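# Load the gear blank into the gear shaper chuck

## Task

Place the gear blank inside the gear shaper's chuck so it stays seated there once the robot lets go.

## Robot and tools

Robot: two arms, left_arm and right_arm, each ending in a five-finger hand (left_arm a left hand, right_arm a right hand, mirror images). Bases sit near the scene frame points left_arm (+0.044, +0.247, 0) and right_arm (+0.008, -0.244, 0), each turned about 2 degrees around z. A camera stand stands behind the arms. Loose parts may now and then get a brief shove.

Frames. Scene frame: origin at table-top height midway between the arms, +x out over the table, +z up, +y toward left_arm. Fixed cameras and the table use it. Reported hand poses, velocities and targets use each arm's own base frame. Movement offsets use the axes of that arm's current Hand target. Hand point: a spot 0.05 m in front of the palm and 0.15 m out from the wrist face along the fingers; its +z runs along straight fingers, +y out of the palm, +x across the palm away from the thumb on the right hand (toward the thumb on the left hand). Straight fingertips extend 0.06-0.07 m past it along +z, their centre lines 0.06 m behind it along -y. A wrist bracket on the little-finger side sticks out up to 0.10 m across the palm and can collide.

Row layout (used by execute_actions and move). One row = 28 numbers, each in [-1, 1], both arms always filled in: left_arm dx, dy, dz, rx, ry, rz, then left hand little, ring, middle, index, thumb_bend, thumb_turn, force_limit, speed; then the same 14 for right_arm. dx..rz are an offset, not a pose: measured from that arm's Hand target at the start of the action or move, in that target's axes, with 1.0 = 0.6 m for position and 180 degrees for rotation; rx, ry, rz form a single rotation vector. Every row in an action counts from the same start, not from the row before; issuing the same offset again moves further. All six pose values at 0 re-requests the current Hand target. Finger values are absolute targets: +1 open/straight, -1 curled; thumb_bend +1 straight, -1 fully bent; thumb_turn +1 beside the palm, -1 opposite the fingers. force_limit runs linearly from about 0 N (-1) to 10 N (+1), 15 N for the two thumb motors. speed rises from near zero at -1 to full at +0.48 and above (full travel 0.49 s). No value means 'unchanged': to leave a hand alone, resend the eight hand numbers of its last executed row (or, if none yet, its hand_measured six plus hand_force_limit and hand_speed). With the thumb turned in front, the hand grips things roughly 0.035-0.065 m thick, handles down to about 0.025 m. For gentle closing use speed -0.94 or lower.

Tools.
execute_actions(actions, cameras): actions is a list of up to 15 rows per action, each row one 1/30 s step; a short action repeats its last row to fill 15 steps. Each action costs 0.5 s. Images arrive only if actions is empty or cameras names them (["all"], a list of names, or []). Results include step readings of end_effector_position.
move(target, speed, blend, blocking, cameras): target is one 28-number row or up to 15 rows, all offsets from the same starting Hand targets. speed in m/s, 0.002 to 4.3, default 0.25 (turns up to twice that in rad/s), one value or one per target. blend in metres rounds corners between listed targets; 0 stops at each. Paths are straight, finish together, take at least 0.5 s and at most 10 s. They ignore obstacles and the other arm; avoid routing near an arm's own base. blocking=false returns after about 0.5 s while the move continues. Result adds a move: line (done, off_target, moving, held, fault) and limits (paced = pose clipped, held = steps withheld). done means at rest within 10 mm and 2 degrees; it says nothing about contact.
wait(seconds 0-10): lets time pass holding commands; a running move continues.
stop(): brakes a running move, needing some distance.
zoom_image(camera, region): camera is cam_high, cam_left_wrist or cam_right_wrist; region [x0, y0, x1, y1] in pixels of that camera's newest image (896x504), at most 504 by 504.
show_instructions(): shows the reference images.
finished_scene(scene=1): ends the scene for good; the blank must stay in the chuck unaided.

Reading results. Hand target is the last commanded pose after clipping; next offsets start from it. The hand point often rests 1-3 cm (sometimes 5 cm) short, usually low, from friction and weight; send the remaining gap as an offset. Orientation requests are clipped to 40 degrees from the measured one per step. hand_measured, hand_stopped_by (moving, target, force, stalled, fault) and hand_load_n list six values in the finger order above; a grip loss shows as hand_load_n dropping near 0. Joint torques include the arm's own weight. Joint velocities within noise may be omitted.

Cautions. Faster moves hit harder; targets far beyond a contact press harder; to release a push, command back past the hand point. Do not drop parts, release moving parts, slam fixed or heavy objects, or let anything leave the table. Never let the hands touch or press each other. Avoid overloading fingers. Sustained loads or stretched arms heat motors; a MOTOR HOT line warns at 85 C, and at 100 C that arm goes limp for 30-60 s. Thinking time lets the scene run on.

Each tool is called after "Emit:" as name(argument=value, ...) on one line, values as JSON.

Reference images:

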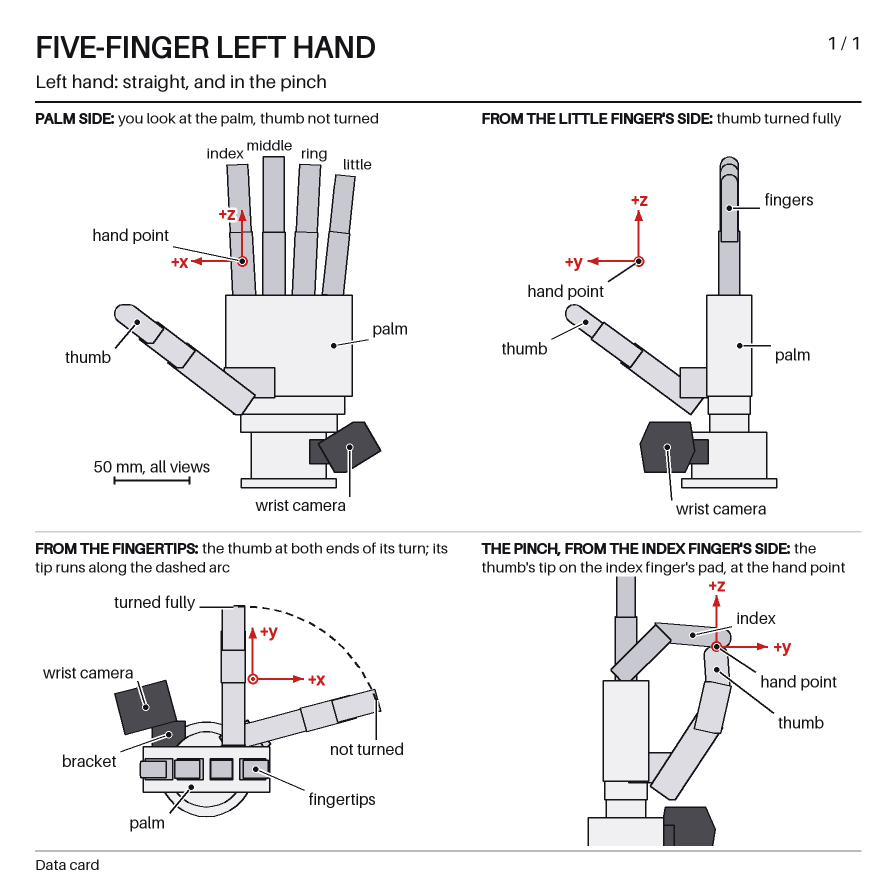

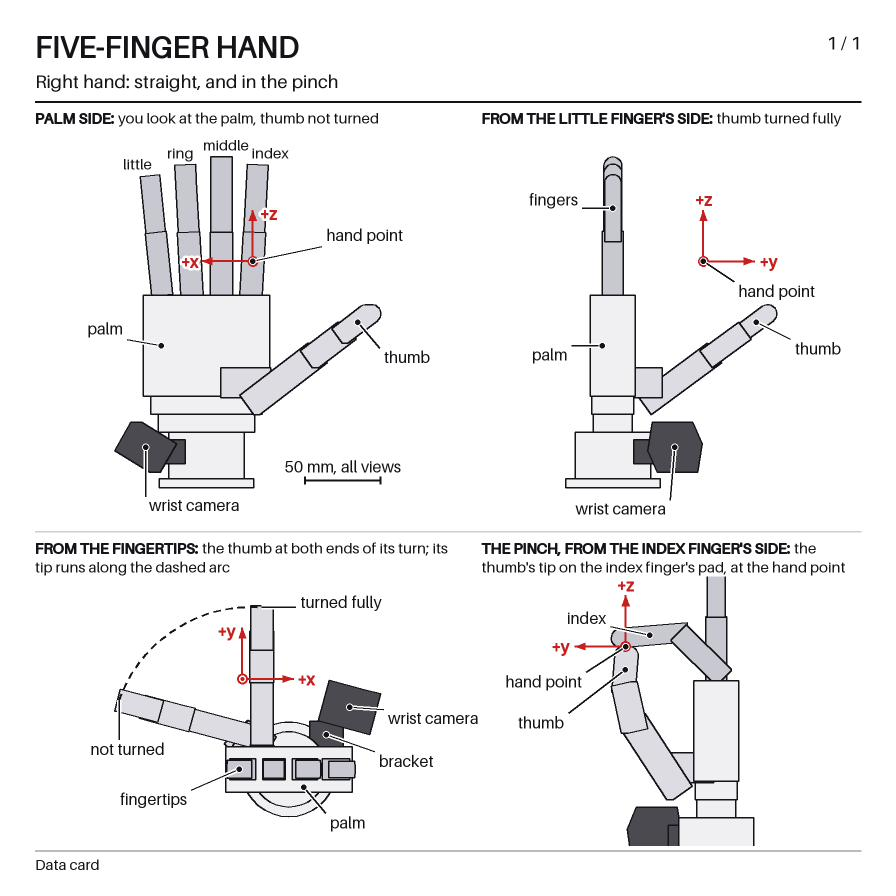

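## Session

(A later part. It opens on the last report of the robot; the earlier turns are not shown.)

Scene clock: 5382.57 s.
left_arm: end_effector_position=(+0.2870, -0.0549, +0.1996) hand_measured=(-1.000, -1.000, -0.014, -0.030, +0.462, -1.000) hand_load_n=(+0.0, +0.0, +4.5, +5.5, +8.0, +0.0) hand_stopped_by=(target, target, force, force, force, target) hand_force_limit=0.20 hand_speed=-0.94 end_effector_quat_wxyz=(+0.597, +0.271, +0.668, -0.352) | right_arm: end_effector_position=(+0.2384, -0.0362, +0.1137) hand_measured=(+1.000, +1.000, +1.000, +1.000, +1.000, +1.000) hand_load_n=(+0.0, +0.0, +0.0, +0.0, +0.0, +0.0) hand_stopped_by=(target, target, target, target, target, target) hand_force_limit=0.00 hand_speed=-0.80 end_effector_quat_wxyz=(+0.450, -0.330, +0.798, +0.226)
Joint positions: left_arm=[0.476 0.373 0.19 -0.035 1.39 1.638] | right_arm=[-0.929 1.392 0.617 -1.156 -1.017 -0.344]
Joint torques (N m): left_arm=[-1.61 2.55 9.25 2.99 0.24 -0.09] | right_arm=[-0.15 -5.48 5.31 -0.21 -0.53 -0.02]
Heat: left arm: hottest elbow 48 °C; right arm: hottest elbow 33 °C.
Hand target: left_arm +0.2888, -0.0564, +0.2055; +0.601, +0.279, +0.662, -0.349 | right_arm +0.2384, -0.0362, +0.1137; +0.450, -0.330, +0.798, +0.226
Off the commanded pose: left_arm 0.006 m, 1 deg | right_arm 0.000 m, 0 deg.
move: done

Emit:
move(target=[0.005221,-0.001618,0.000967,0,0,0,-1,-1,-0.06,-0.08,0.43,-1,0.2,-0.94,0,0,0,0,0,0,1,1,1,1,1,1,0,-0.8], speed=0.02, cameras=["cam_left_wrist"])

Emit:
zoom_image(camera="cam_left_wrist", region=[420, 255, 470, 305])

Scene clock: 5387.60 s.
left_arm: end_effector_position=(+0.2870, -0.0558, +0.1979) hand_measured=(-1.000, -1.000, -0.014, -0.030, +0.462, -1.000) hand_load_n=(+0.0, +0.0, +4.5, +6.0, +8.5, +0.0) hand_stopped_by=(target, target, force, force, force, target) hand_force_limit=0.20 hand_speed=-0.94 end_effector_quat_wxyz=(+0.597, +0.271, +0.668, -0.352) | right_arm: end_effector_position=(+0.2384, -0.0362, +0.1137) hand_measured=(+1.000, +1.000, +1.000, +1.000, +1.000, +1.000) hand_load_n=(+0.0, +0.0, +0.0, +0.0, +0.0, +0.0) hand_stopped_by=(target, target, target, target, target, target) hand_force_limit=0.00 hand_speed=-0.80 end_effector_quat_wxyz=(+0.450, -0.330, +0.798, +0.226)
Joint positions: left_arm=[0.47 0.373 0.185 -0.025 1.384 1.632] | right_arm=[-0.929 1.392 0.617 -1.156 -1.017 -0.344]
Joint torques (N m): left_arm=[-0.73 2.9 8.99 2.65 0.26 -0.03] | right_arm=[-0.09 -5.6 5.31 -0.21 -0.53 -0.02]
Heat: left arm: hottest elbow 48 °C; right arm: hottest elbow 33 °C.
Hand target: left_arm +0.2880, -0.0576, +0.2024; +0.601, +0.279, +0.662, -0.349 | right_arm +0.2384, -0.0362, +0.1137; +0.450, -0.330, +0.798, +0.226
Off the commanded pose: left_arm 0.005 m, 1 deg | right_arm 0.000 m, 0 deg.
move: done
Images, in order (width x height): cam_left_wrist 896x504.

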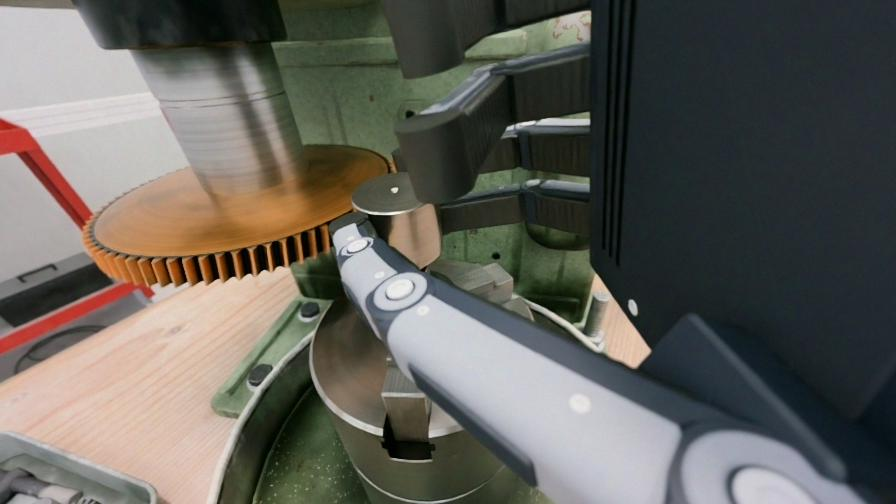

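Scaled by 10.080 from the camera's 896x504 image, which has a finer 1280x720 frame.

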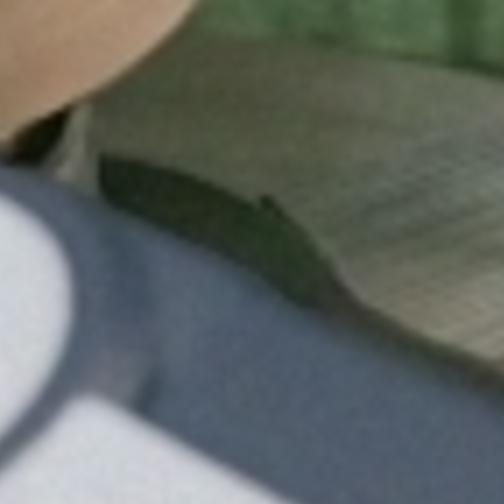

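Emit:
move(target=[[-0.004533,-0.003943,-0.000184,0,0,0,-1,-1,-0.06,-0.08,0.43,-1,0.2,-0.94,0,0,0,0,0,0,1,1,1,1,1,1,0,-0.8],[0.002079,-0.003095,0.000048,0,0,0,-1,-1,-0.06,-0.08,0.43,-1,0.2,-0.94,0,0,0,0,0,0,1,1,1,1,1,1,0,-0.8]], speed=0.02, cameras=["cam_left_wrist"])

Emit:
zoom_image(camera="cam_left_wrist", region=[420, 255, 470, 305])

Scene clock: 5404.77 s.
left_arm: end_effector_position=(+0.2863, -0.0567, +0.1964) hand_measured=(-1.000, -1.000, -0.014, -0.030, +0.462, -1.000) hand_load_n=(+0.0, +0.0, +4.5, +5.5, +8.0, -0.5) hand_stopped_by=(target, target, force, force, force, target) hand_force_limit=0.20 hand_speed=-0.94 end_effector_quat_wxyz=(+0.596, +0.269, +0.669, -0.354) | right_arm: end_effector_position=(+0.2384, -0.0362, +0.1137) hand_measured=(+1.000, +1.000, +1.000, +1.000, +1.000, +1.000) hand_load_n=(+0.0, +0.0, +0.0, +0.0, +0.0, +0.0) hand_stopped_by=(target, target, target, target, target, target) hand_force_limit=0.00 hand_speed=-0.80 end_effector_quat_wxyz=(+0.450, -0.330, +0.798, +0.226)
Joint positions: left_arm=[0.467 0.369 0.182 -0.024 1.381 1.625] | right_arm=[-0.929 1.392 0.617 -1.156 -1.017 -0.344]
Joint torques (N m): left_arm=[-1.38 1.9 8.88 2.88 0.25 -0.03] | right_arm=[-0.09 -5.54 5.33 -0.21 -0.53 -0.02]
Heat: left arm: hottest elbow 48 °C; right arm: hottest elbow 33 °C.
Hand target: left_arm +0.2864, -0.0588, +0.2015; +0.601, +0.279, +0.662, -0.349 | right_arm +0.2384, -0.0362, +0.1137; +0.450, -0.330, +0.798, +0.226
Off the commanded pose: left_arm 0.005 m, 2 deg | right_arm 0.000 m, 0 deg.
move: done
Images, in order (width x height): cam_left_wrist 896x504.

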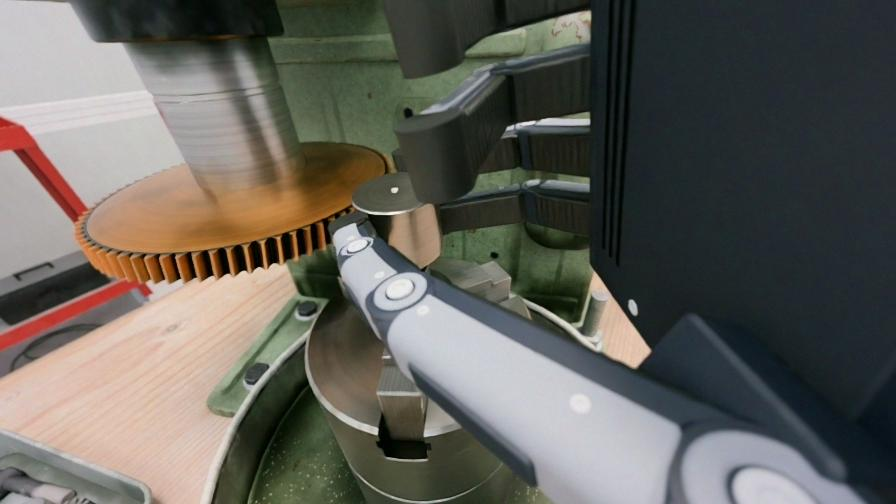

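Scaled by 10.080 from the camera's 896x504 image, which has a finer 1280x720 frame.

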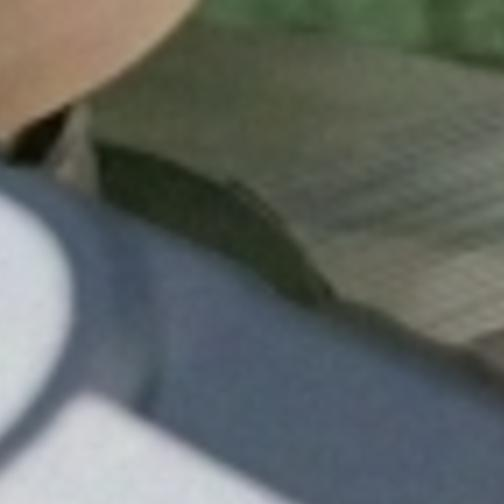

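Emit:
move(target=[0.003568,-0.001593,0.000043,0,0,0,-1,-1,-0.06,-0.08,0.43,-1,0.2,-0.94,0,0,0,0,0,0,1,1,1,1,1,1,0,-0.8], speed=0.02)

Scene clock: 5410.37 s.
left_arm: end_effector_position=(+0.2861, -0.0568, +0.1962) hand_measured=(-1.000, -1.000, -0.014, -0.030, +0.462, -1.000) hand_load_n=(+0.0, +0.0, +4.5, +5.5, +8.0, -1.0) hand_stopped_by=(target, target, force, force, force, target) hand_force_limit=0.20 hand_speed=-0.94 end_effector_quat_wxyz=(+0.596, +0.269, +0.669, -0.353) | right_arm: end_effector_position=(+0.2384, -0.0362, +0.1137) hand_measured=(+1.000, +1.000, +1.000, +1.000, +1.000, +1.000) hand_load_n=(+0.0, +0.0, +0.0, +0.0, +0.0, +0.0) hand_stopped_by=(target, target, target, target, target, target) hand_force_limit=0.00 hand_speed=-0.80 end_effector_quat_wxyz=(+0.450, -0.330, +0.798, +0.226)
Joint positions: left_arm=[0.467 0.365 0.18 -0.024 1.38 1.625] | right_arm=[-0.929 1.392 0.617 -1.156 -1.017 -0.344]
Joint torques (N m): left_arm=[-1.79 1.55 8.64 2.7 0.25 -0.05] | right_arm=[-0.09 -5.54 5.3 -0.21 -0.53 -0.02]
Heat: left arm: hottest elbow 47 °C; right arm: hottest elbow 33 °C.
Hand target: left_arm +0.2855, -0.0594, +0.1996; +0.601, +0.279, +0.662, -0.349 | right_arm +0.2384, -0.0362, +0.1137; +0.450, -0.330, +0.798, +0.226
Off the commanded pose: left_arm 0.004 m, 2 deg | right_arm 0.000 m, 0 deg.
move: done

Emit:
move(target=[[-0.005573,-0.002396,-0.000208,0,0,0,-1,-1,-0.06,-0.08,0.43,-1,0.2,-0.94,0,0,0,0,0,0,1,1,1,1,1,1,0,-0.8],[0.001866,-0.001442,0.000053,0,0,0,-1,-1,-0.06,-0.08,0.43,-1,0.2,-0.94,0,0,0,0,0,0,1,1,1,1,1,1,0,-0.8]], speed=0.02)

Scene clock: 5415.63 s.
left_arm: end_effector_position=(+0.2848, -0.0578, +0.1949) hand_measured=(-1.000, -1.000, -0.014, -0.030, +0.462, -1.000) hand_load_n=(+0.0, +0.0, +5.0, +5.5, +8.0, -0.5) hand_stopped_by=(target, target, force, force, force, target) hand_force_limit=0.20 hand_speed=-0.94 end_effector_quat_wxyz=(+0.597, +0.270, +0.668, -0.353) | right_arm: end_effector_position=(+0.2384, -0.0362, +0.1137) hand_measured=(+1.000, +1.000, +1.000, +1.000, +1.000, +1.000) hand_load_n=(+0.5, +0.0, +0.0, +0.0, +0.0, +0.0) hand_stopped_by=(target, target, target, target, target, target) hand_force_limit=0.00 hand_speed=-0.80 end_effector_quat_wxyz=(+0.450, -0.330, +0.798, +0.226)
Joint positions: left_arm=[0.465 0.356 0.174 -0.023 1.379 1.622] | right_arm=[-0.929 1.392 0.617 -1.156 -1.017 -0.344]
Joint torques (N m): left_arm=[-1.67 1.55 8.76 2.71 0.25 -0.04] | right_arm=[-0.15 -5.54 5.33 -0.21 -0.53 -0.03]
Heat: left arm: hottest elbow 47 °C; right arm: hottest elbow 33 °C.
Hand target: left_arm +0.2847, -0.0600, +0.1986; +0.601, +0.279, +0.662, -0.349 | right_arm +0.2384, -0.0362, +0.1137; +0.450, -0.330, +0.798, +0.226
Off the commanded pose: left_arm 0.004 m, 1 deg | right_arm 0.000 m, 0 deg.
move: done

Emit:
move(target=[0.003306,0.000424,0.000116,0,0,0,-1,-1,-0.06,-0.08,0.43,-1,0.2,-0.94,0,0,0,0,0,0,1,1,1,1,1,1,0,-0.8], speed=0.02, cameras=["cam_left_wrist"])

Emit:
zoom_image(camera="cam_left_wrist", region=[420, 255, 470, 305])

Scene clock: 5418.93 s.
left_arm: end_effector_position=(+0.2849, -0.0579, +0.1948) hand_measured=(-1.000, -1.000, -0.014, -0.030, +0.462, -1.000) hand_load_n=(+0.0, +0.0, +5.0, +5.5, +8.0, -1.0) hand_stopped_by=(target, target, force, force, force, target) hand_force_limit=0.20 hand_speed=-0.94 end_effector_quat_wxyz=(+0.598, +0.271, +0.667, -0.352) | right_arm: end_effector_position=(+0.2384, -0.0362, +0.1137) hand_measured=(+1.000, +1.000, +1.000, +1.000, +1.000, +1.000) hand_load_n=(+0.0, +0.0, +0.0, +0.0, +0.0, +0.0) hand_stopped_by=(target, target, target, target, target, target) hand_force_limit=0.00 hand_speed=-0.80 end_effector_quat_wxyz=(+0.450, -0.330, +0.798, +0.226)
Joint positions: left_arm=[0.464 0.356 0.172 -0.017 1.379 1.622] | right_arm=[-0.929 1.392 0.617 -1.156 -1.017 -0.344]
Joint torques (N m): left_arm=[-1.67 2.14 8.43 2.77 0.19 -0.05] | right_arm=[-0.09 -5.48 5.33 -0.21 -0.53 -0.02]
Heat: left arm: hottest elbow 47 °C; right arm: hottest elbow 33 °C.
Hand target: left_arm +0.2847, -0.0601, +0.1966; +0.601, +0.280, +0.662, -0.349 | right_arm +0.2384, -0.0362, +0.1137; +0.450, -0.330, +0.798, +0.226
Off the commanded pose: left_arm 0.003 m, 1 deg | right_arm 0.000 m, 0 deg.
move: done
Images, in order (width x height): cam_left_wrist 896x504.

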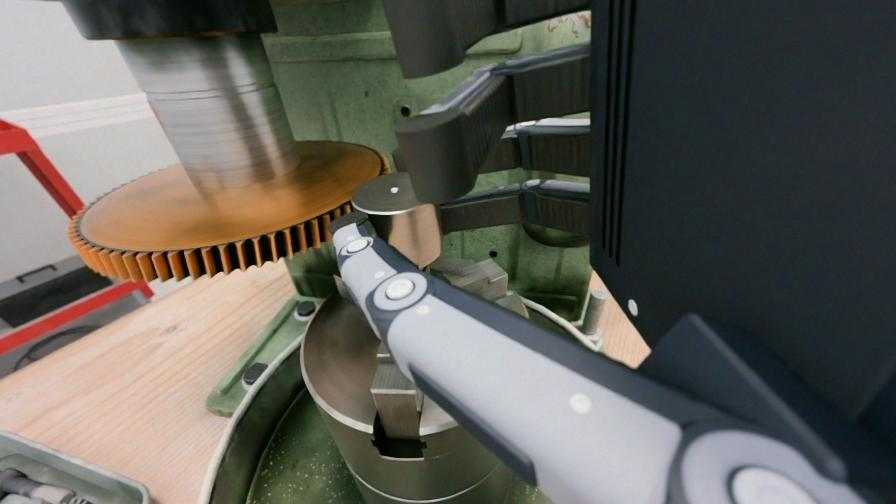

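Scaled by 10.080 from the camera's 896x504 image, which has a finer 1280x720 frame.

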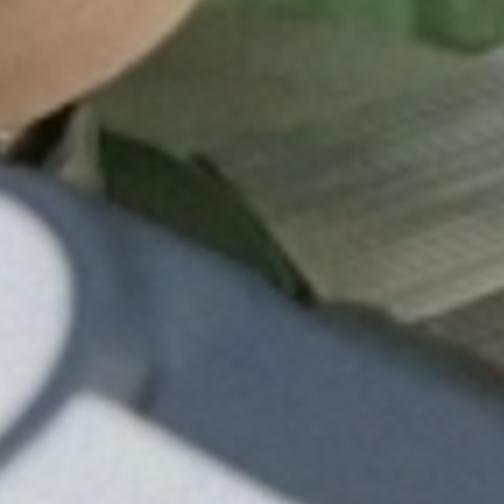

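Emit:
move(target=[0.001866,-0.001442,0.000053,0,0,0,-1,-1,-0.06,-0.08,0.43,-1,0.2,-0.94,0,0,0,0,0,0,1,1,1,1,1,1,0,-0.8], speed=0.02)

Scene clock: 5434.00 s.
left_arm: end_effector_position=(+0.2847, -0.0580, +0.1945) hand_measured=(-1.000, -1.000, -0.014, -0.030, +0.462, -1.000) hand_load_n=(+0.0, +0.0, +4.5, +5.0, +8.0, -1.0) hand_stopped_by=(target, target, force, force, force, target) hand_force_limit=0.20 hand_speed=-0.94 end_effector_quat_wxyz=(+0.598, +0.272, +0.667, -0.351) | right_arm: end_effector_position=(+0.2384, -0.0362, +0.1137) hand_measured=(+1.000, +1.000, +1.000, +1.000, +1.000, +1.000) hand_load_n=(+0.0, +0.0, +0.0, +0.0, +0.0, +0.0) hand_stopped_by=(target, target, target, target, target, target) hand_force_limit=0.00 hand_speed=-0.80 end_effector_quat_wxyz=(+0.450, -0.330, +0.798, +0.226)
Joint positions: left_arm=[0.464 0.354 0.17 -0.015 1.379 1.622] | right_arm=[-0.929 1.392 0.617 -1.156 -1.017 -0.344]
Joint torques (N m): left_arm=[-1.08 1.61 8.44 2.71 0.2 -0.02] | right_arm=[-0.15 -5.54 5.31 -0.23 -0.53 -0.02]
Heat: left arm: hottest elbow 46 °C; right arm: hottest elbow 33 °C.
Hand target: left_arm +0.2838, -0.0607, +0.1955; +0.601, +0.279, +0.662, -0.349 | right_arm +0.2384, -0.0362, +0.1137; +0.450, -0.330, +0.798, +0.226
Off the commanded pose: left_arm 0.003 m, 1 deg | right_arm 0.000 m, 0 deg.
move: done

Emit:
move(target=[[-0.005573,-0.002396,-0.000208,0,0,0,-1,-1,-0.06,-0.08,0.43,-1,0.2,-0.94,0,0,0,0,0,0,1,1,1,1,1,1,0,-0.8],[0.001866,-0.001442,0.000053,0,0,0,-1,-1,-0.06,-0.08,0.43,-1,0.2,-0.94,0,0,0,0,0,0,1,1,1,1,1,1,0,-0.8]], speed=0.02)

Scene clock: 5437.70 s.
left_arm: end_effector_position=(+0.2843, -0.0584, +0.1947) hand_measured=(-1.000, -1.000, -0.014, -0.030, +0.462, -1.000) hand_load_n=(+0.0, +0.0, +4.5, +5.5, +8.5, -1.0) hand_stopped_by=(target, target, force, force, force, target) hand_force_limit=0.20 hand_speed=-0.94 end_effector_quat_wxyz=(+0.599, +0.272, +0.667, -0.350) | right_arm: end_effector_position=(+0.2384, -0.0362, +0.1137) hand_measured=(+1.000, +1.000, +1.000, +1.000, +1.000, +1.000) hand_load_n=(+0.0, +0.0, +0.0, +0.0, -0.5, +0.0) hand_stopped_by=(target, target, target, target, target, target) hand_force_limit=0.00 hand_speed=-0.80 end_effector_quat_wxyz=(+0.450, -0.330, +0.798, +0.226)
Joint positions: left_arm=[0.462 0.347 0.168 -0.015 1.374 1.62] | right_arm=[-0.929 1.392 0.617 -1.156 -1.017 -0.344]
Joint torques (N m): left_arm=[-1.73 2.26 8.16 2.54 0.25 -0.02] | right_arm=[-0.15 -5.54 5.31 -0.21 -0.53 -0.03]
Heat: left arm: hottest elbow 46 °C; right arm: hottest elbow 33 °C.
Hand target: left_arm +0.2830, -0.0613, +0.1945; +0.601, +0.280, +0.662, -0.349 | right_arm +0.2384, -0.0362, +0.1137; +0.450, -0.330, +0.798, +0.226
Off the commanded pose: left_arm 0.003 m, 1 deg | right_arm 0.000 m, 0 deg.
move: done

Emit:
move(target=[[-0.006871,0.001237,-0.000525,0,0,0,-1,-1,-0.06,-0.08,0.43,-1,0.2,-0.94,0,0,0,0,0,0,1,1,1,1,1,1,0,-0.8],[-0.001912,0.001873,-0.000351,0,0,0,-1,-1,-0.06,-0.08,0.43,-1,0.2,-0.94,0,0,0,0,0,0,1,1,1,1,1,1,0,-0.8]], speed=0.02)

Scene clock: 5449.90 s.
left_arm: end_effector_position=(+0.2843, -0.0584, +0.1948) hand_measured=(-1.000, -1.000, -0.014, -0.030, +0.462, -1.000) hand_load_n=(+0.0, +0.0, +4.5, +5.5, +8.5, -1.0) hand_stopped_by=(target, target, force, force, force, target) hand_force_limit=0.20 hand_speed=-0.94 end_effector_quat_wxyz=(+0.599, +0.272, +0.667, -0.350) | right_arm: end_effector_position=(+0.2384, -0.0362, +0.1137) hand_measured=(+1.000, +1.000, +1.000, +1.000, +1.000, +1.000) hand_load_n=(+0.0, +0.0, +0.0, -0.5, +0.0, +0.0) hand_stopped_by=(target, target, target, target, target, target) hand_force_limit=0.00 hand_speed=-0.80 end_effector_quat_wxyz=(+0.450, -0.330, +0.798, +0.226)
Joint positions: left_arm=[0.462 0.347 0.168 -0.014 1.374 1.62] | right_arm=[-0.929 1.392 0.617 -1.156 -1.017 -0.344]
Joint torques (N m): left_arm=[-2.14 2.67 8.51 2.65 0.41 0] | right_arm=[-0.15 -5.48 5.3 -0.21 -0.53 -0.02]
Heat: left arm: hottest elbow 46 °C; right arm: hottest elbow 33 °C.
Hand target: left_arm +0.2839, -0.0604, +0.1956; +0.601, +0.280, +0.662, -0.349 | right_arm +0.2384, -0.0362, +0.1137; +0.450, -0.330, +0.798, +0.226
Off the commanded pose: left_arm 0.002 m, 1 deg | right_arm 0.000 m, 0 deg.
move: done

Emit:
move(target=[[-0.016891,0.000623,-0.000371,0,0,0,-1,-1,-0.06,-0.08,0.43,-1,0.2,-0.94,0,0,0,0,0,0,1,1,1,1,1,1,0,-0.8],[-0.003667,0.002319,0.000093,0,0,0,-1,-1,-0.06,-0.08,0.43,-1,0.2,-0.94,0,0,0,0,0,0,1,1,1,1,1,1,0,-0.8]], speed=0.025)

Scene clock: 5456.00 s.
left_arm: end_effector_position=(+0.2844, -0.0583, +0.1949) hand_measured=(-1.000, -1.000, -0.014, -0.030, +0.462, -1.000) hand_load_n=(+0.0, +0.0, +4.5, +5.5, +8.0, -1.0) hand_stopped_by=(target, target, force, force, force, target) hand_force_limit=0.20 hand_speed=-0.94 end_effector_quat_wxyz=(+0.599, +0.273, +0.667, -0.350) | right_arm: end_effector_position=(+0.2384, -0.0362, +0.1137) hand_measured=(+1.000, +1.000, +1.000, +1.000, +1.000, +1.000) hand_load_n=(+0.0, +0.0, +0.0, +0.0, +0.0, +0.0) hand_stopped_by=(target, target, target, target, target, target) hand_force_limit=0.00 hand_speed=-0.80 end_effector_quat_wxyz=(+0.450, -0.330, +0.798, +0.226)
Joint positions: left_arm=[0.462 0.347 0.168 -0.013 1.374 1.62] | right_arm=[-0.929 1.392 0.617 -1.156 -1.017 -0.344]
Joint torques (N m): left_arm=[-1.26 3.96 9.01 2.41 0.35 0.01] | right_arm=[-0.09 -5.54 5.3 -0.21 -0.53 -0.02]
Heat: left arm: hottest elbow 46 °C; right arm: hottest elbow 33 °C.
Hand target: left_arm +0.2854, -0.0595, +0.1976; +0.601, +0.280, +0.662, -0.349 | right_arm +0.2384, -0.0362, +0.1137; +0.450, -0.330, +0.798, +0.226
Off the commanded pose: left_arm 0.003 m, 1 deg | right_arm 0.000 m, 0 deg.
move: done

Emit:
move(target=[[-0.02397,-0.00307,-0.00084,0,0,0,-1,-1,-0.06,-0.08,0.43,-1,0.2,-0.94,0,0,0,0,0,0,1,1,1,1,1,1,0,-0.8],[0.000992,0.000127,0.000035,0,0,0,-1,-1,-0.06,-0.08,0.43,-1,0.2,-0.94,0,0,0,0,0,0,1,1,1,1,1,1,0,-0.8]], speed=0.025)

Scene clock: 5465.67 s.
left_arm: end_effector_position=(+0.2845, -0.0584, +0.1949) hand_measured=(-1.000, -1.000, -0.014, -0.030, +0.462, -1.000) hand_load_n=(+0.0, +0.0, +5.0, +5.0, +8.5, -1.0) hand_stopped_by=(target, target, force, force, force, target) hand_force_limit=0.20 hand_speed=-0.94 end_effector_quat_wxyz=(+0.599, +0.273, +0.666, -0.350) | right_arm: end_effector_position=(+0.2384, -0.0362, +0.1137) hand_measured=(+1.000, +1.000, +1.000, +1.000, +1.000, +1.000) hand_load_n=(+0.0, +0.0, +0.0, +0.0, +0.0, +0.0) hand_stopped_by=(target, target, target, target, target, target) hand_force_limit=0.00 hand_speed=-0.80 end_effector_quat_wxyz=(+0.450, -0.330, +0.798, +0.226)
Joint positions: left_arm=[0.462 0.349 0.168 -0.011 1.375 1.62] | right_arm=[-0.929 1.392 0.617 -1.156 -1.017 -0.344]
Joint torques (N m): left_arm=[-0.67 3.08 8.96 2.7 0.39 -0.05] | right_arm=[-0.09 -5.48 5.31 -0.2 -0.53 -0.02]
Heat: left arm: hottest elbow 46 °C; right arm: hottest elbow 33 °C.
Hand target: left_arm +0.2854, -0.0595, +0.1970; +0.601, +0.280, +0.662, -0.349 | right_arm +0.2384, -0.0362, +0.1137; +0.450, -0.330, +0.798, +0.226
Off the commanded pose: left_arm 0.002 m, 1 deg | right_arm 0.000 m, 0 deg.
move: done

Emit:
move(target=[-0.02397,-0.00307,-0.00084,0,0,0,-1,-1,-0.06,-0.08,0.43,-1,0.2,-0.94,0,0,0,0,0,0,1,1,1,1,1,1,0,-0.8], speed=0.025)

Scene clock: 5471.43 s.
left_arm: end_effector_position=(+0.2839, -0.0587, +0.1942) hand_measured=(-1.000, -1.000, -0.014, -0.030, +0.462, -1.000) hand_load_n=(+0.0, +0.0, +4.5, +5.0, +8.5, -2.0) hand_stopped_by=(target, target, force, force, force, target) hand_force_limit=0.20 hand_speed=-0.94 end_effector_quat_wxyz=(+0.598, +0.272, +0.667, -0.351) | right_arm: end_effector_position=(+0.2384, -0.0362, +0.1137) hand_measured=(+1.000, +1.000, +1.000, +1.000, +1.000, +1.000) hand_load_n=(+0.0, +0.0, +0.0, +0.0, +0.0, +0.0) hand_stopped_by=(target, target, target, target, target, target) hand_force_limit=0.00 hand_speed=-0.80 end_effector_quat_wxyz=(+0.450, -0.330, +0.798, +0.226)
Joint positions: left_arm=[0.462 0.346 0.168 -0.019 1.375 1.62] | right_arm=[-0.929 1.392 0.617 -1.156 -1.017 -0.344]
Joint torques (N m): left_arm=[-1.38 1.85 11.54 1.28 0.44 -0.1] | right_arm=[-0.09 -5.48 5.31 -0.21 -0.53 -0.03]
Heat: left arm: hottest elbow 47 °C; right arm: hottest elbow 33 °C.
Hand target: left_arm +0.2853, -0.0595, +0.2115; +0.601, +0.280, +0.662, -0.349 | right_arm +0.2384, -0.0362, +0.1137; +0.450, -0.330, +0.798, +0.226
Off the commanded pose: left_arm 0.017 m, 1 deg | right_arm 0.000 m, 0 deg.
move: off_target (left_arm)

Emit:
execute_actions(actions=[], cameras=["cam_left_wrist"])

Emit:
zoom_image(camera="cam_left_wrist", region=[400, 190, 500, 300])

Emit:
zoom_image(camera="cam_left_wrist", region=[340, 160, 430, 230])

Scene clock: 5477.13 s.
left_arm: end_effector_position=(+0.2839, -0.0587, +0.1942) hand_measured=(-1.000, -1.000, -0.014, -0.030, +0.462, -1.000) hand_load_n=(+0.0, +0.0, +4.5, +4.5, +8.5, -2.0) hand_stopped_by=(target, target, force, force, force, target) hand_force_limit=0.20 hand_speed=-0.94 end_effector_quat_wxyz=(+0.598, +0.272, +0.667, -0.351) | right_arm: end_effector_position=(+0.2384, -0.0362, +0.1137) hand_measured=(+1.000, +1.000, +1.000, +1.000, +1.000, +1.000) hand_load_n=(+0.0, +0.0, +0.0, +0.0, +0.0, +0.0) hand_stopped_by=(target, target, target, target, target, target) hand_force_limit=0.00 hand_speed=-0.80 end_effector_quat_wxyz=(+0.450, -0.330, +0.798, +0.226)
Joint positions: left_arm=[0.462 0.346 0.168 -0.019 1.375 1.62] | right_arm=[-0.929 1.392 0.617 -1.156 -1.017 -0.344]
Joint velocities: within noise
Joint torques (N m): left_arm=[-0.97 1.85 11.54 1.31 0.44 -0.08] | right_arm=[-0.15 -5.48 5.31 -0.21 -0.53 -0.02]
Motor temperatures (°C): left_arm=[26 25 47 25 27 26] | right_arm=[25 26 33 24 27 24]
Heat: left arm: hottest elbow 47 °C; right arm: hottest elbow 33 °C.
Hand target: left_arm +0.2853, -0.0595, +0.2115; +0.601, +0.280, +0.662, -0.349 | right_arm +0.2384, -0.0362, +0.1137; +0.450, -0.330, +0.798, +0.226
Off the commanded pose: left_arm 0.017 m, 1 deg | right_arm 0.000 m, 0 deg.
Images, in order (width x height): cam_left_wrist 896x504.

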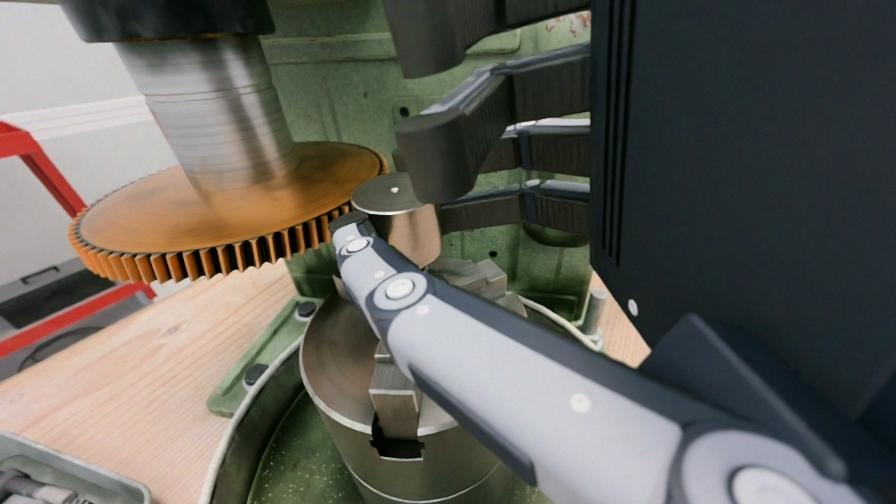

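Scaled by 4.582 from the camera's 896x504 image, which has a finer 1280x720 frame.

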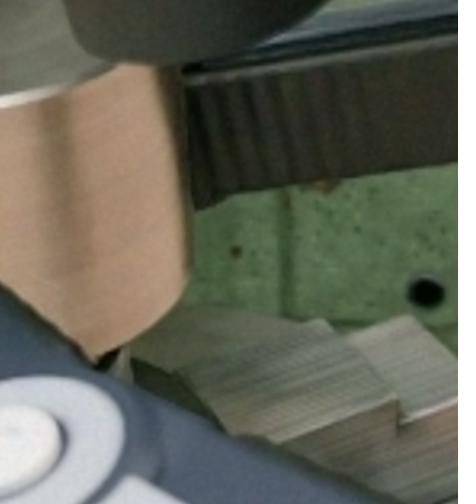

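Scaled by 5.600 from the camera's 896x504 image, which has a finer 1280x720 frame.

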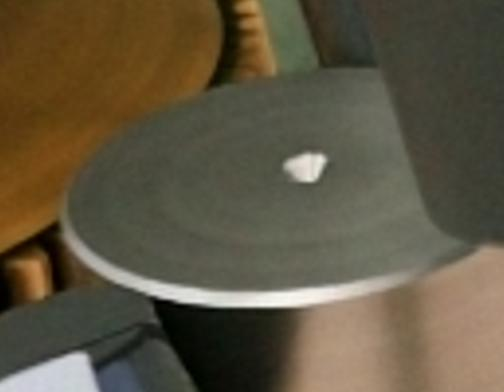

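Emit:
move(target=[-0.0198,-0.00254,-0.0007,0,0,0,-1,-1,-0.06,-0.08,0.43,-1,0.2,-0.94,0,0,0,0,0,0,1,1,1,1,1,1,0,-0.8], speed=0.025)

Scene clock: 5484.90 s.
left_arm: end_effector_position=(+0.2827, -0.0590, +0.1953) hand_measured=(-1.000, -1.000, -0.014, -0.030, +0.462, -1.000) hand_load_n=(+0.0, +0.0, +5.0, +3.5, +8.0, -1.0) hand_stopped_by=(target, target, force, force, force, target) hand_force_limit=0.20 hand_speed=-0.94 end_effector_quat_wxyz=(+0.593, +0.264, +0.672, -0.356) | right_arm: end_effector_position=(+0.2384, -0.0362, +0.1137) hand_measured=(+1.000, +1.000, +1.000, +1.000, +1.000, +1.000) hand_load_n=(+0.0, +0.5, +0.0, +0.0, +0.0, +0.0) hand_stopped_by=(target, target, target, target, target, target) hand_force_limit=0.00 hand_speed=-0.80 end_effector_quat_wxyz=(+0.450, -0.330, +0.798, +0.226)
Joint positions: left_arm=[0.462 0.338 0.18 -0.06 1.373 1.619] | right_arm=[-0.929 1.392 0.617 -1.156 -1.017 -0.344]
Joint torques (N m): left_arm=[-1.08 2.02 12.85 1.48 0.53 -0.1] | right_arm=[-0.09 -5.6 5.33 -0.2 -0.53 -0.02]
Heat: left arm: hottest elbow 48 °C; right arm: hottest elbow 33 °C.
Hand target: left_arm +0.2853, -0.0595, +0.2235; +0.601, +0.279, +0.662, -0.349 | right_arm +0.2384, -0.0362, +0.1137; +0.450, -0.330, +0.798, +0.226
Off the commanded pose: left_arm 0.028 m, 2 deg | right_arm 0.000 m, 0 deg.
move: off_target (left_arm)

Emit:
move(target=[-0.0182,-0.00233,-0.00064,0,0,0,-1,-1,-0.06,-0.08,0.43,-1,0.2,-0.94,0,0,0,0,0,0,1,1,1,1,1,1,0,-0.8], speed=0.025)

Scene clock: 5490.37 s.
left_arm: end_effector_position=(+0.2805, -0.0605, +0.1978) hand_measured=(-1.000, -1.000, -0.014, -0.030, +0.462, -1.000) hand_load_n=(+0.0, +0.0, +5.0, +4.0, +7.5, +1.0) hand_stopped_by=(target, target, force, force, force, target) hand_force_limit=0.20 hand_speed=-0.94 end_effector_quat_wxyz=(+0.586, +0.256, +0.677, -0.366) | right_arm: end_effector_position=(+0.2384, -0.0362, +0.1137) hand_measured=(+1.000, +1.000, +1.000, +1.000, +1.000, +1.000) hand_load_n=(+0.0, +0.0, +0.0, +0.0, +0.0, +0.0) hand_stopped_by=(target, target, target, target, target, target) hand_force_limit=0.00 hand_speed=-0.80 end_effector_quat_wxyz=(+0.450, -0.330, +0.798, +0.226)
Joint positions: left_arm=[0.462 0.33 0.196 -0.106 1.376 1.609] | right_arm=[-0.929 1.392 0.617 -1.156 -1.017 -0.344]
Joint torques (N m): left_arm=[-1.08 1.96 13.71 1.48 0.44 -0.01] | right_arm=[-0.09 -5.54 5.31 -0.21 -0.53 -0.03]
Heat: left arm: hottest elbow 49 °C; right arm: hottest elbow 33 °C.
Hand target: left_arm +0.2853, -0.0595, +0.2344; +0.601, +0.279, +0.662, -0.349 | right_arm +0.2384, -0.0362, +0.1137; +0.450, -0.330, +0.798, +0.226
Off the commanded pose: left_arm 0.037 m, 4 deg | right_arm 0.000 m, 0 deg.
move: off_target (left_arm)

Emit:
move(target=[-0.0165,-0.00212,-0.00058,0,0,0,-1,-1,-0.06,-0.08,0.43,-1,0.2,-0.94,0,0,0,0,0,0,1,1,1,1,1,1,0,-0.8], speed=0.025, cameras=["cam_left_wrist"])

Emit:
zoom_image(camera="cam_left_wrist", region=[400, 190, 500, 300])

Scene clock: 5495.63 s.
left_arm: end_effector_position=(+0.2806, -0.0606, +0.2082) hand_measured=(-1.000, -1.000, -0.014, -0.030, +0.462, -1.000) hand_load_n=(+0.0, +0.0, +5.0, +4.0, +7.5, +1.0) hand_stopped_by=(target, target, force, force, force, target) hand_force_limit=0.20 hand_speed=-0.94 end_effector_quat_wxyz=(+0.586, +0.256, +0.676, -0.367) | right_arm: end_effector_position=(+0.2384, -0.0362, +0.1137) hand_measured=(+1.000, +1.000, +1.000, +1.000, +1.000, +1.000) hand_load_n=(+0.0, +0.0, +0.0, +0.0, +0.0, +0.0) hand_stopped_by=(target, target, target, target, target, target) hand_force_limit=0.00 hand_speed=-0.80 end_effector_quat_wxyz=(+0.450, -0.330, +0.798, +0.226)
Joint positions: left_arm=[0.462 0.323 0.222 -0.138 1.377 1.607] | right_arm=[-0.929 1.392 0.617 -1.156 -1.017 -0.344]
Joint torques (N m): left_arm=[-1.08 1.67 13.64 1.55 0.44 0.02] | right_arm=[-0.09 -5.48 5.31 -0.21 -0.53 -0.02]
Heat: left arm: hottest elbow 50 °C; right arm: hottest elbow 33 °C.
Hand target: left_arm +0.2853, -0.0595, +0.2443; +0.601, +0.279, +0.662, -0.349 | right_arm +0.2384, -0.0362, +0.1137; +0.450, -0.330, +0.798, +0.226
Off the commanded pose: left_arm 0.036 m, 4 deg | right_arm 0.000 m, 0 deg.
move: off_target (left_arm)
Images, in order (width x height): cam_left_wrist 896x504.

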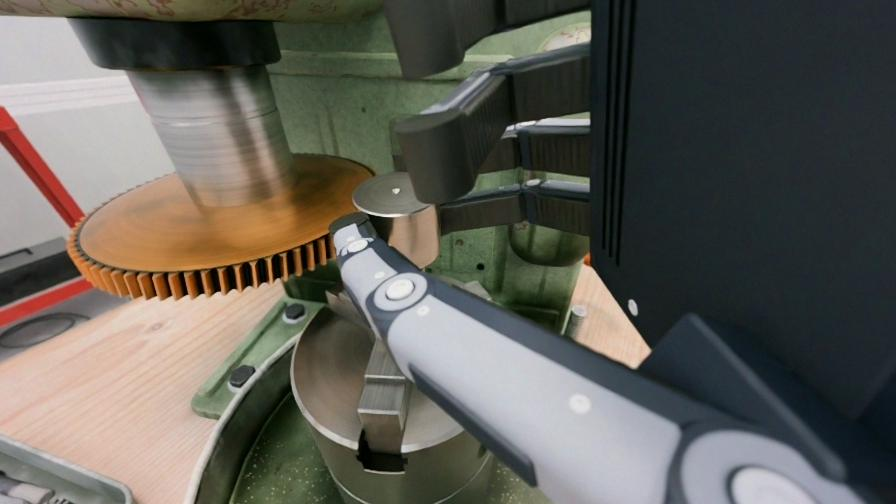

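Scaled by 4.582 from the camera's 896x504 image, which has a finer 1280x720 frame.

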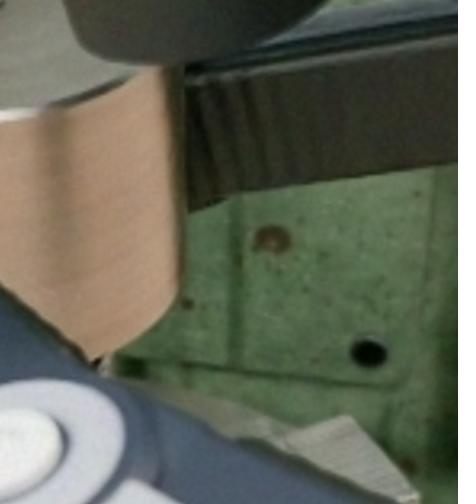

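Emit:
zoom_image(camera="cam_left_wrist", region=[410, 190, 450, 280])

Emit:
zoom_image(camera="cam_left_wrist", region=[340, 160, 430, 230])

Scaled by 5.600 from the camera's 896x504 image, which has a finer 1280x720 frame.

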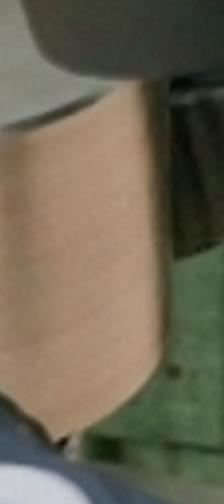

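Scaled by 5.600 from the camera's 896x504 image, which has a finer 1280x720 frame.

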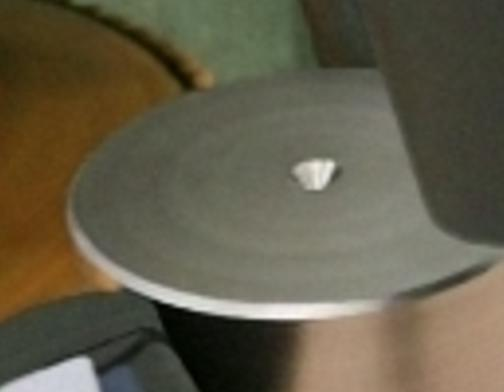

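Emit:
move(target=[[0.029906,0.006186,0.002401,0,0,-0.041,-1,-1,-0.06,-0.08,0.43,-1,0.2,-0.94,0,0,0,0,0,0,1,1,1,1,1,1,0,-0.8],[0.062966,0.010426,0.003561,0,0,-0.041,-1,-1,-0.06,-0.08,0.43,-1,0.2,-0.94,0,0,0,0,0,0,1,1,1,1,1,1,0,-0.8]], speed=0.04, cameras=["cam_left_wrist"])

Emit:
zoom_image(camera="cam_left_wrist", region=[400, 190, 500, 300])

Scene clock: 5605.67 s.
left_arm: end_effector_position=(+0.2853, -0.0595, +0.2027) hand_measured=(-1.000, -1.000, -0.014, -0.030, +0.462, -1.000) hand_load_n=(+0.0, +0.0, +5.0, +4.0, +7.5, +1.0) hand_stopped_by=(target, target, force, force, force, target) hand_force_limit=0.20 hand_speed=-0.94 end_effector_quat_wxyz=(+0.573, +0.231, +0.682, -0.390) | right_arm: end_effector_position=(+0.2384, -0.0362, +0.1137) hand_measured=(+1.000, +1.000, +1.000, +1.000, +1.000, +1.000) hand_load_n=(+0.0, +0.0, +0.0, +0.0, +0.0, +0.0) hand_stopped_by=(target, target, target, target, target, target) hand_force_limit=0.00 hand_speed=-0.80 end_effector_quat_wxyz=(+0.450, -0.330, +0.798, +0.226)
Joint positions: left_arm=[0.462 0.38 0.214 -0.039 1.382 1.502] | right_arm=[-0.929 1.392 0.617 -1.156 -1.017 -0.344]
Joint torques (N m): left_arm=[-1.32 2.84 9.05 2.91 0.28 -0.08] | right_arm=[-0.15 -5.54 5.3 -0.23 -0.53 -0.02]
Motor temperatures (°C): left_arm=[26 25 55 25 27 26] | right_arm=[25 26 33 24 27 24]
Heat: left arm: hottest elbow 55 °C; right arm: hottest elbow 33 °C.
Hand target: left_arm +0.2869, -0.0594, +0.2061; +0.578, +0.236, +0.679, -0.387 | right_arm +0.2384, -0.0362, +0.1137; +0.450, -0.330, +0.798, +0.226
Off the commanded pose: left_arm 0.004 m, 1 deg | right_arm 0.000 m, 0 deg.
move: done
Images, in order (width x height): cam_left_wrist 896x504.

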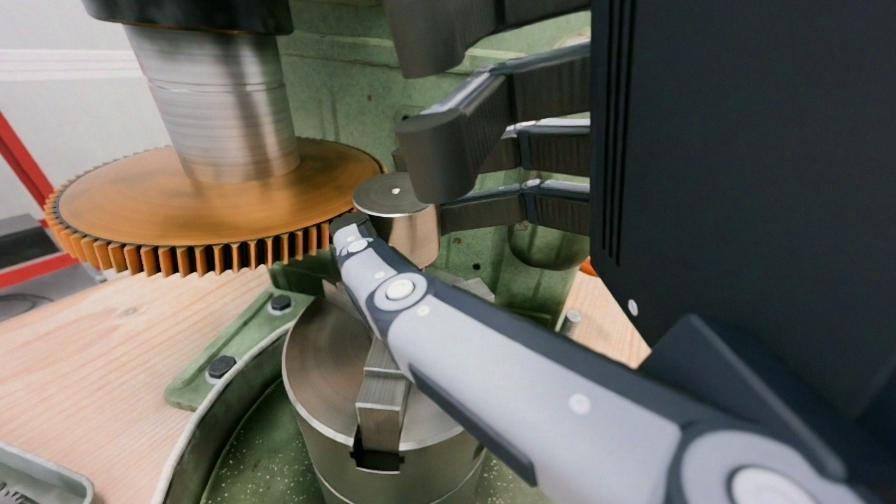

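Scaled by 4.582 from the camera's 896x504 image, which has a finer 1280x720 frame.

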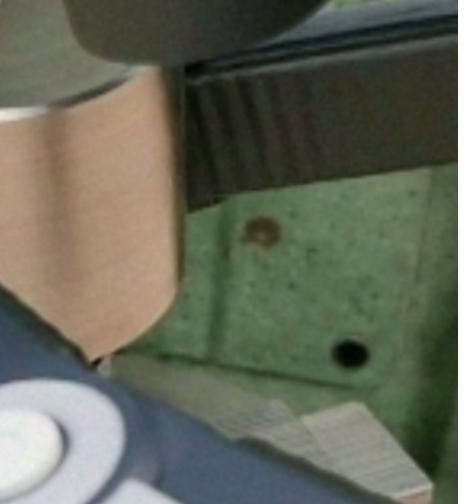

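Emit:
zoom_image(camera="cam_left_wrist", region=[120, 30, 320, 190])

Emit:
zoom_image(camera="cam_left_wrist", region=[270, 400, 370, 504])

Scaled by 2.520 from the camera's 896x504 image, which has a finer 1280x720 frame.

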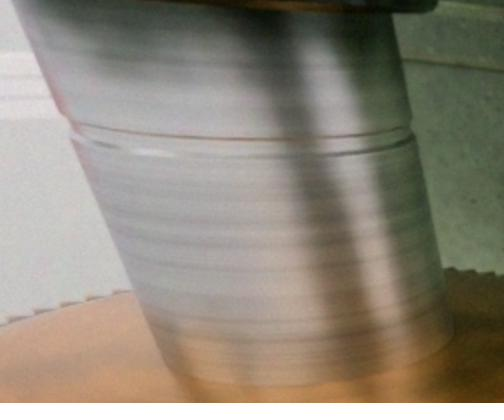

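Scaled by 4.846 from the camera's 896x504 image, which has a finer 1280x720 frame.

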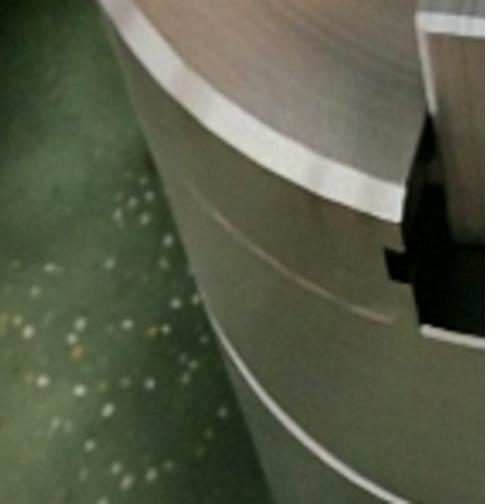

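Emit:
move(target=[0.003567,0.003038,-0.001455,0,0,0.0127,-1,-1,-0.06,-0.08,0.43,-1,0.2,-0.94,0,0,0,0,0,0,1,1,1,1,1,1,0,-0.8], speed=0.02, cameras=["cam_left_wrist"])

Emit:
zoom_image(camera="cam_left_wrist", region=[410, 240, 470, 300])

Scene clock: 5620.23 s.
left_arm: end_effector_position=(+0.2850, -0.0597, +0.1989) hand_measured=(-1.000, -1.000, -0.014, -0.030, +0.462, -1.000) hand_load_n=(+0.0, +0.0, +5.0, +4.0, +7.5, +1.0) hand_stopped_by=(target, target, force, force, force, target) hand_force_limit=0.20 hand_speed=-0.94 end_effector_quat_wxyz=(+0.576, +0.237, +0.680, -0.386) | right_arm: end_effector_position=(+0.2384, -0.0362, +0.1137) hand_measured=(+1.000, +1.000, +1.000, +1.000, +1.000, +1.000) hand_load_n=(+0.0, +0.0, +0.0, +0.0, +0.0, +0.0) hand_stopped_by=(target, target, target, target, target, target) hand_force_limit=0.00 hand_speed=-0.80 end_effector_quat_wxyz=(+0.450, -0.330, +0.798, +0.226)
Joint positions: left_arm=[0.462 0.38 0.203 -0.03 1.383 1.52] | right_arm=[-0.929 1.392 0.617 -1.156 -1.017 -0.344]
Joint torques (N m): left_arm=[-0.32 2.9 8.96 2.86 0.4 0.2] | right_arm=[-0.15 -5.54 5.31 -0.2 -0.53 -0.02]
Heat: left arm: hottest elbow 53 °C; right arm: hottest elbow 33 °C.
Hand target: left_arm +0.2873, -0.0578, +0.2037; +0.585, +0.250, +0.674, -0.375 | right_arm +0.2384, -0.0362, +0.1137; +0.450, -0.330, +0.798, +0.226
Off the commanded pose: left_arm 0.006 m, 2 deg | right_arm 0.000 m, 0 deg.
move: done
Images, in order (width x height): cam_left_wrist 896x504.

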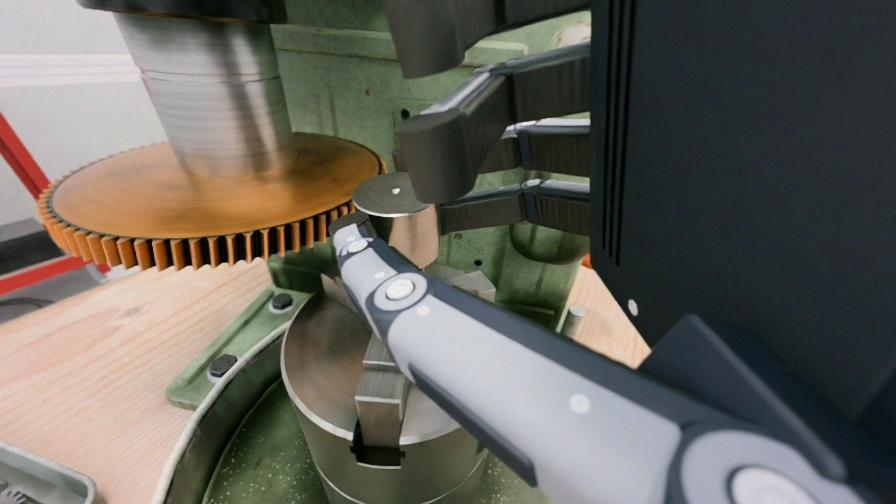

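Scaled by 8.400 from the camera's 896x504 image, which has a finer 1280x720 frame.

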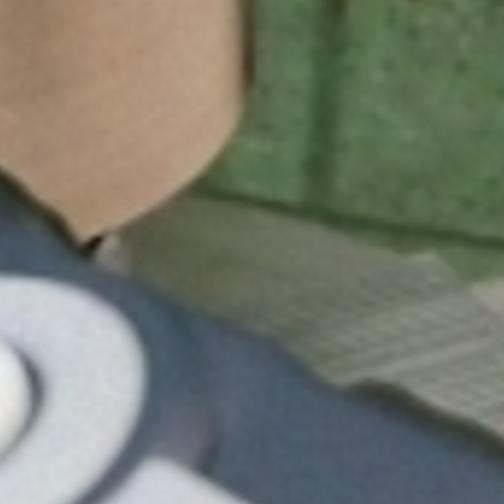

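Emit:
move(target=[-0.002939,0.006191,-0.003372,0,0,0,-1,-1,-0.06,-0.08,0.43,-1,0.2,-0.94,0,0,0,0,0,0,1,1,1,1,1,1,0,-0.8], speed=0.02)

Scene clock: 5629.70 s.
left_arm: end_effector_position=(+0.2851, -0.0586, +0.1969) hand_measured=(-1.000, -1.000, -0.014, -0.030, +0.462, -1.000) hand_load_n=(+0.0, +0.0, +5.0, +4.5, +7.5, +1.0) hand_stopped_by=(target, target, force, force, force, target) hand_force_limit=0.20 hand_speed=-0.94 end_effector_quat_wxyz=(+0.575, +0.241, +0.679, -0.388) | right_arm: end_effector_position=(+0.2384, -0.0362, +0.1137) hand_measured=(+1.000, +1.000, +1.000, +1.000, +1.000, +1.000) hand_load_n=(+0.0, +0.0, +0.0, +0.0, +0.0, +0.0) hand_stopped_by=(target, target, target, target, target, target) hand_force_limit=0.00 hand_speed=-0.80 end_effector_quat_wxyz=(+0.450, -0.330, +0.798, +0.226)
Joint positions: left_arm=[0.474 0.399 0.203 -0.03 1.405 1.541] | right_arm=[-0.929 1.392 0.617 -1.156 -1.017 -0.344]
Joint torques (N m): left_arm=[0.44 2.84 9.57 2.74 0.23 0.11] | right_arm=[-0.15 -5.54 5.31 -0.23 -0.53 -0.02]
Heat: left arm: hottest elbow 52 °C; right arm: hottest elbow 33 °C.
Hand target: left_arm +0.2893, -0.0538, +0.2047; +0.585, +0.250, +0.674, -0.375 | right_arm +0.2384, -0.0362, +0.1137; +0.450, -0.330, +0.798, +0.226
Off the commanded pose: left_arm 0.010 m, 2 deg | right_arm 0.000 m, 0 deg.
move: done

Emit:
move(target=[-0.002103,0.002035,-0.00135,0,0,0,-1,-1,-0.06,-0.08,0.43,-1,0.2,-0.94,0,0,0,0,0,0,1,1,1,1,1,1,0,-0.8], speed=0.02, cameras=["cam_left_wrist"])

Emit:
zoom_image(camera="cam_left_wrist", region=[410, 240, 470, 300])

Scene clock: 5635.10 s.
left_arm: end_effector_position=(+0.2852, -0.0577, +0.1965) hand_measured=(-1.000, -1.000, -0.014, -0.030, +0.462, -1.000) hand_load_n=(+0.0, +0.0, +5.0, +4.0, +7.5, +1.0) hand_stopped_by=(target, target, force, force, force, target) hand_force_limit=0.20 hand_speed=-0.94 end_effector_quat_wxyz=(+0.576, +0.243, +0.678, -0.388) | right_arm: end_effector_position=(+0.2384, -0.0362, +0.1137) hand_measured=(+1.000, +1.000, +1.000, +1.000, +1.000, +1.000) hand_load_n=(+0.0, +0.0, +0.0, +0.0, +0.0, +0.0) hand_stopped_by=(target, target, target, target, target, target) hand_force_limit=0.00 hand_speed=-0.80 end_effector_quat_wxyz=(+0.450, -0.330, +0.798, +0.226)
Joint positions: left_arm=[0.48 0.405 0.203 -0.03 1.414 1.551] | right_arm=[-0.929 1.392 0.617 -1.156 -1.017 -0.344]
Joint torques (N m): left_arm=[0.21 3.08 9.81 2.4 0.17 0.11] | right_arm=[-0.15 -5.48 5.33 -0.21 -0.53 -0.02]
Heat: left arm: hottest elbow 52 °C; right arm: hottest elbow 33 °C.
Hand target: left_arm +0.2901, -0.0522, +0.2057; +0.585, +0.250, +0.674, -0.375 | right_arm +0.2384, -0.0362, +0.1137; +0.450, -0.330, +0.798, +0.226
Off the commanded pose: left_arm 0.012 m, 2 deg | right_arm 0.000 m, 0 deg.
move: off_target (left_arm)
Images, in order (width x height): cam_left_wrist 896x504.

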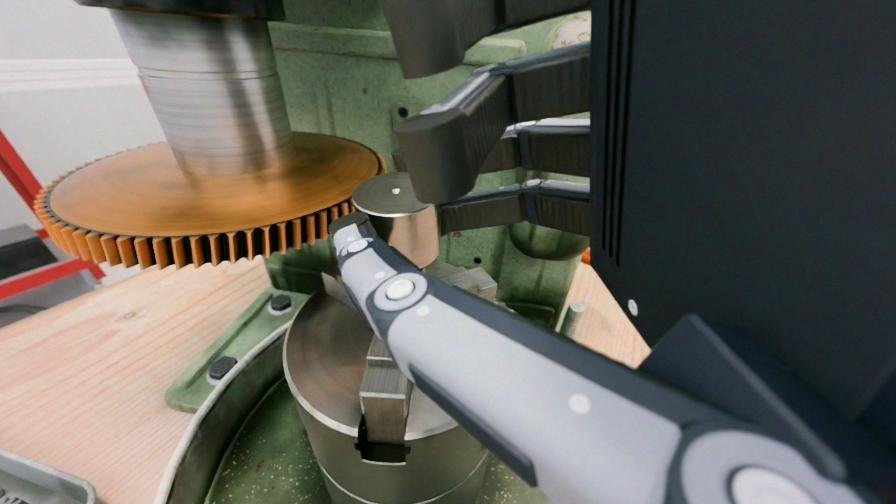

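Scaled by 8.400 from the camera's 896x504 image, which has a finer 1280x720 frame.

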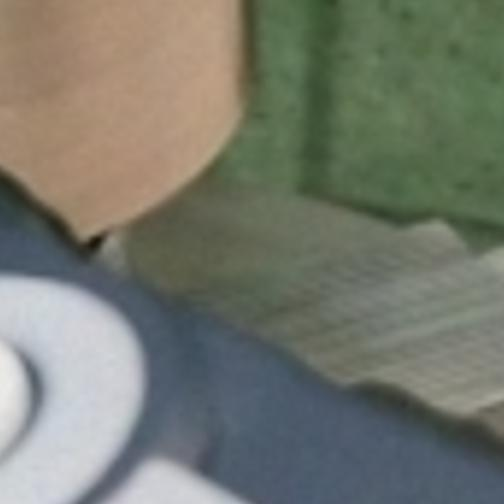

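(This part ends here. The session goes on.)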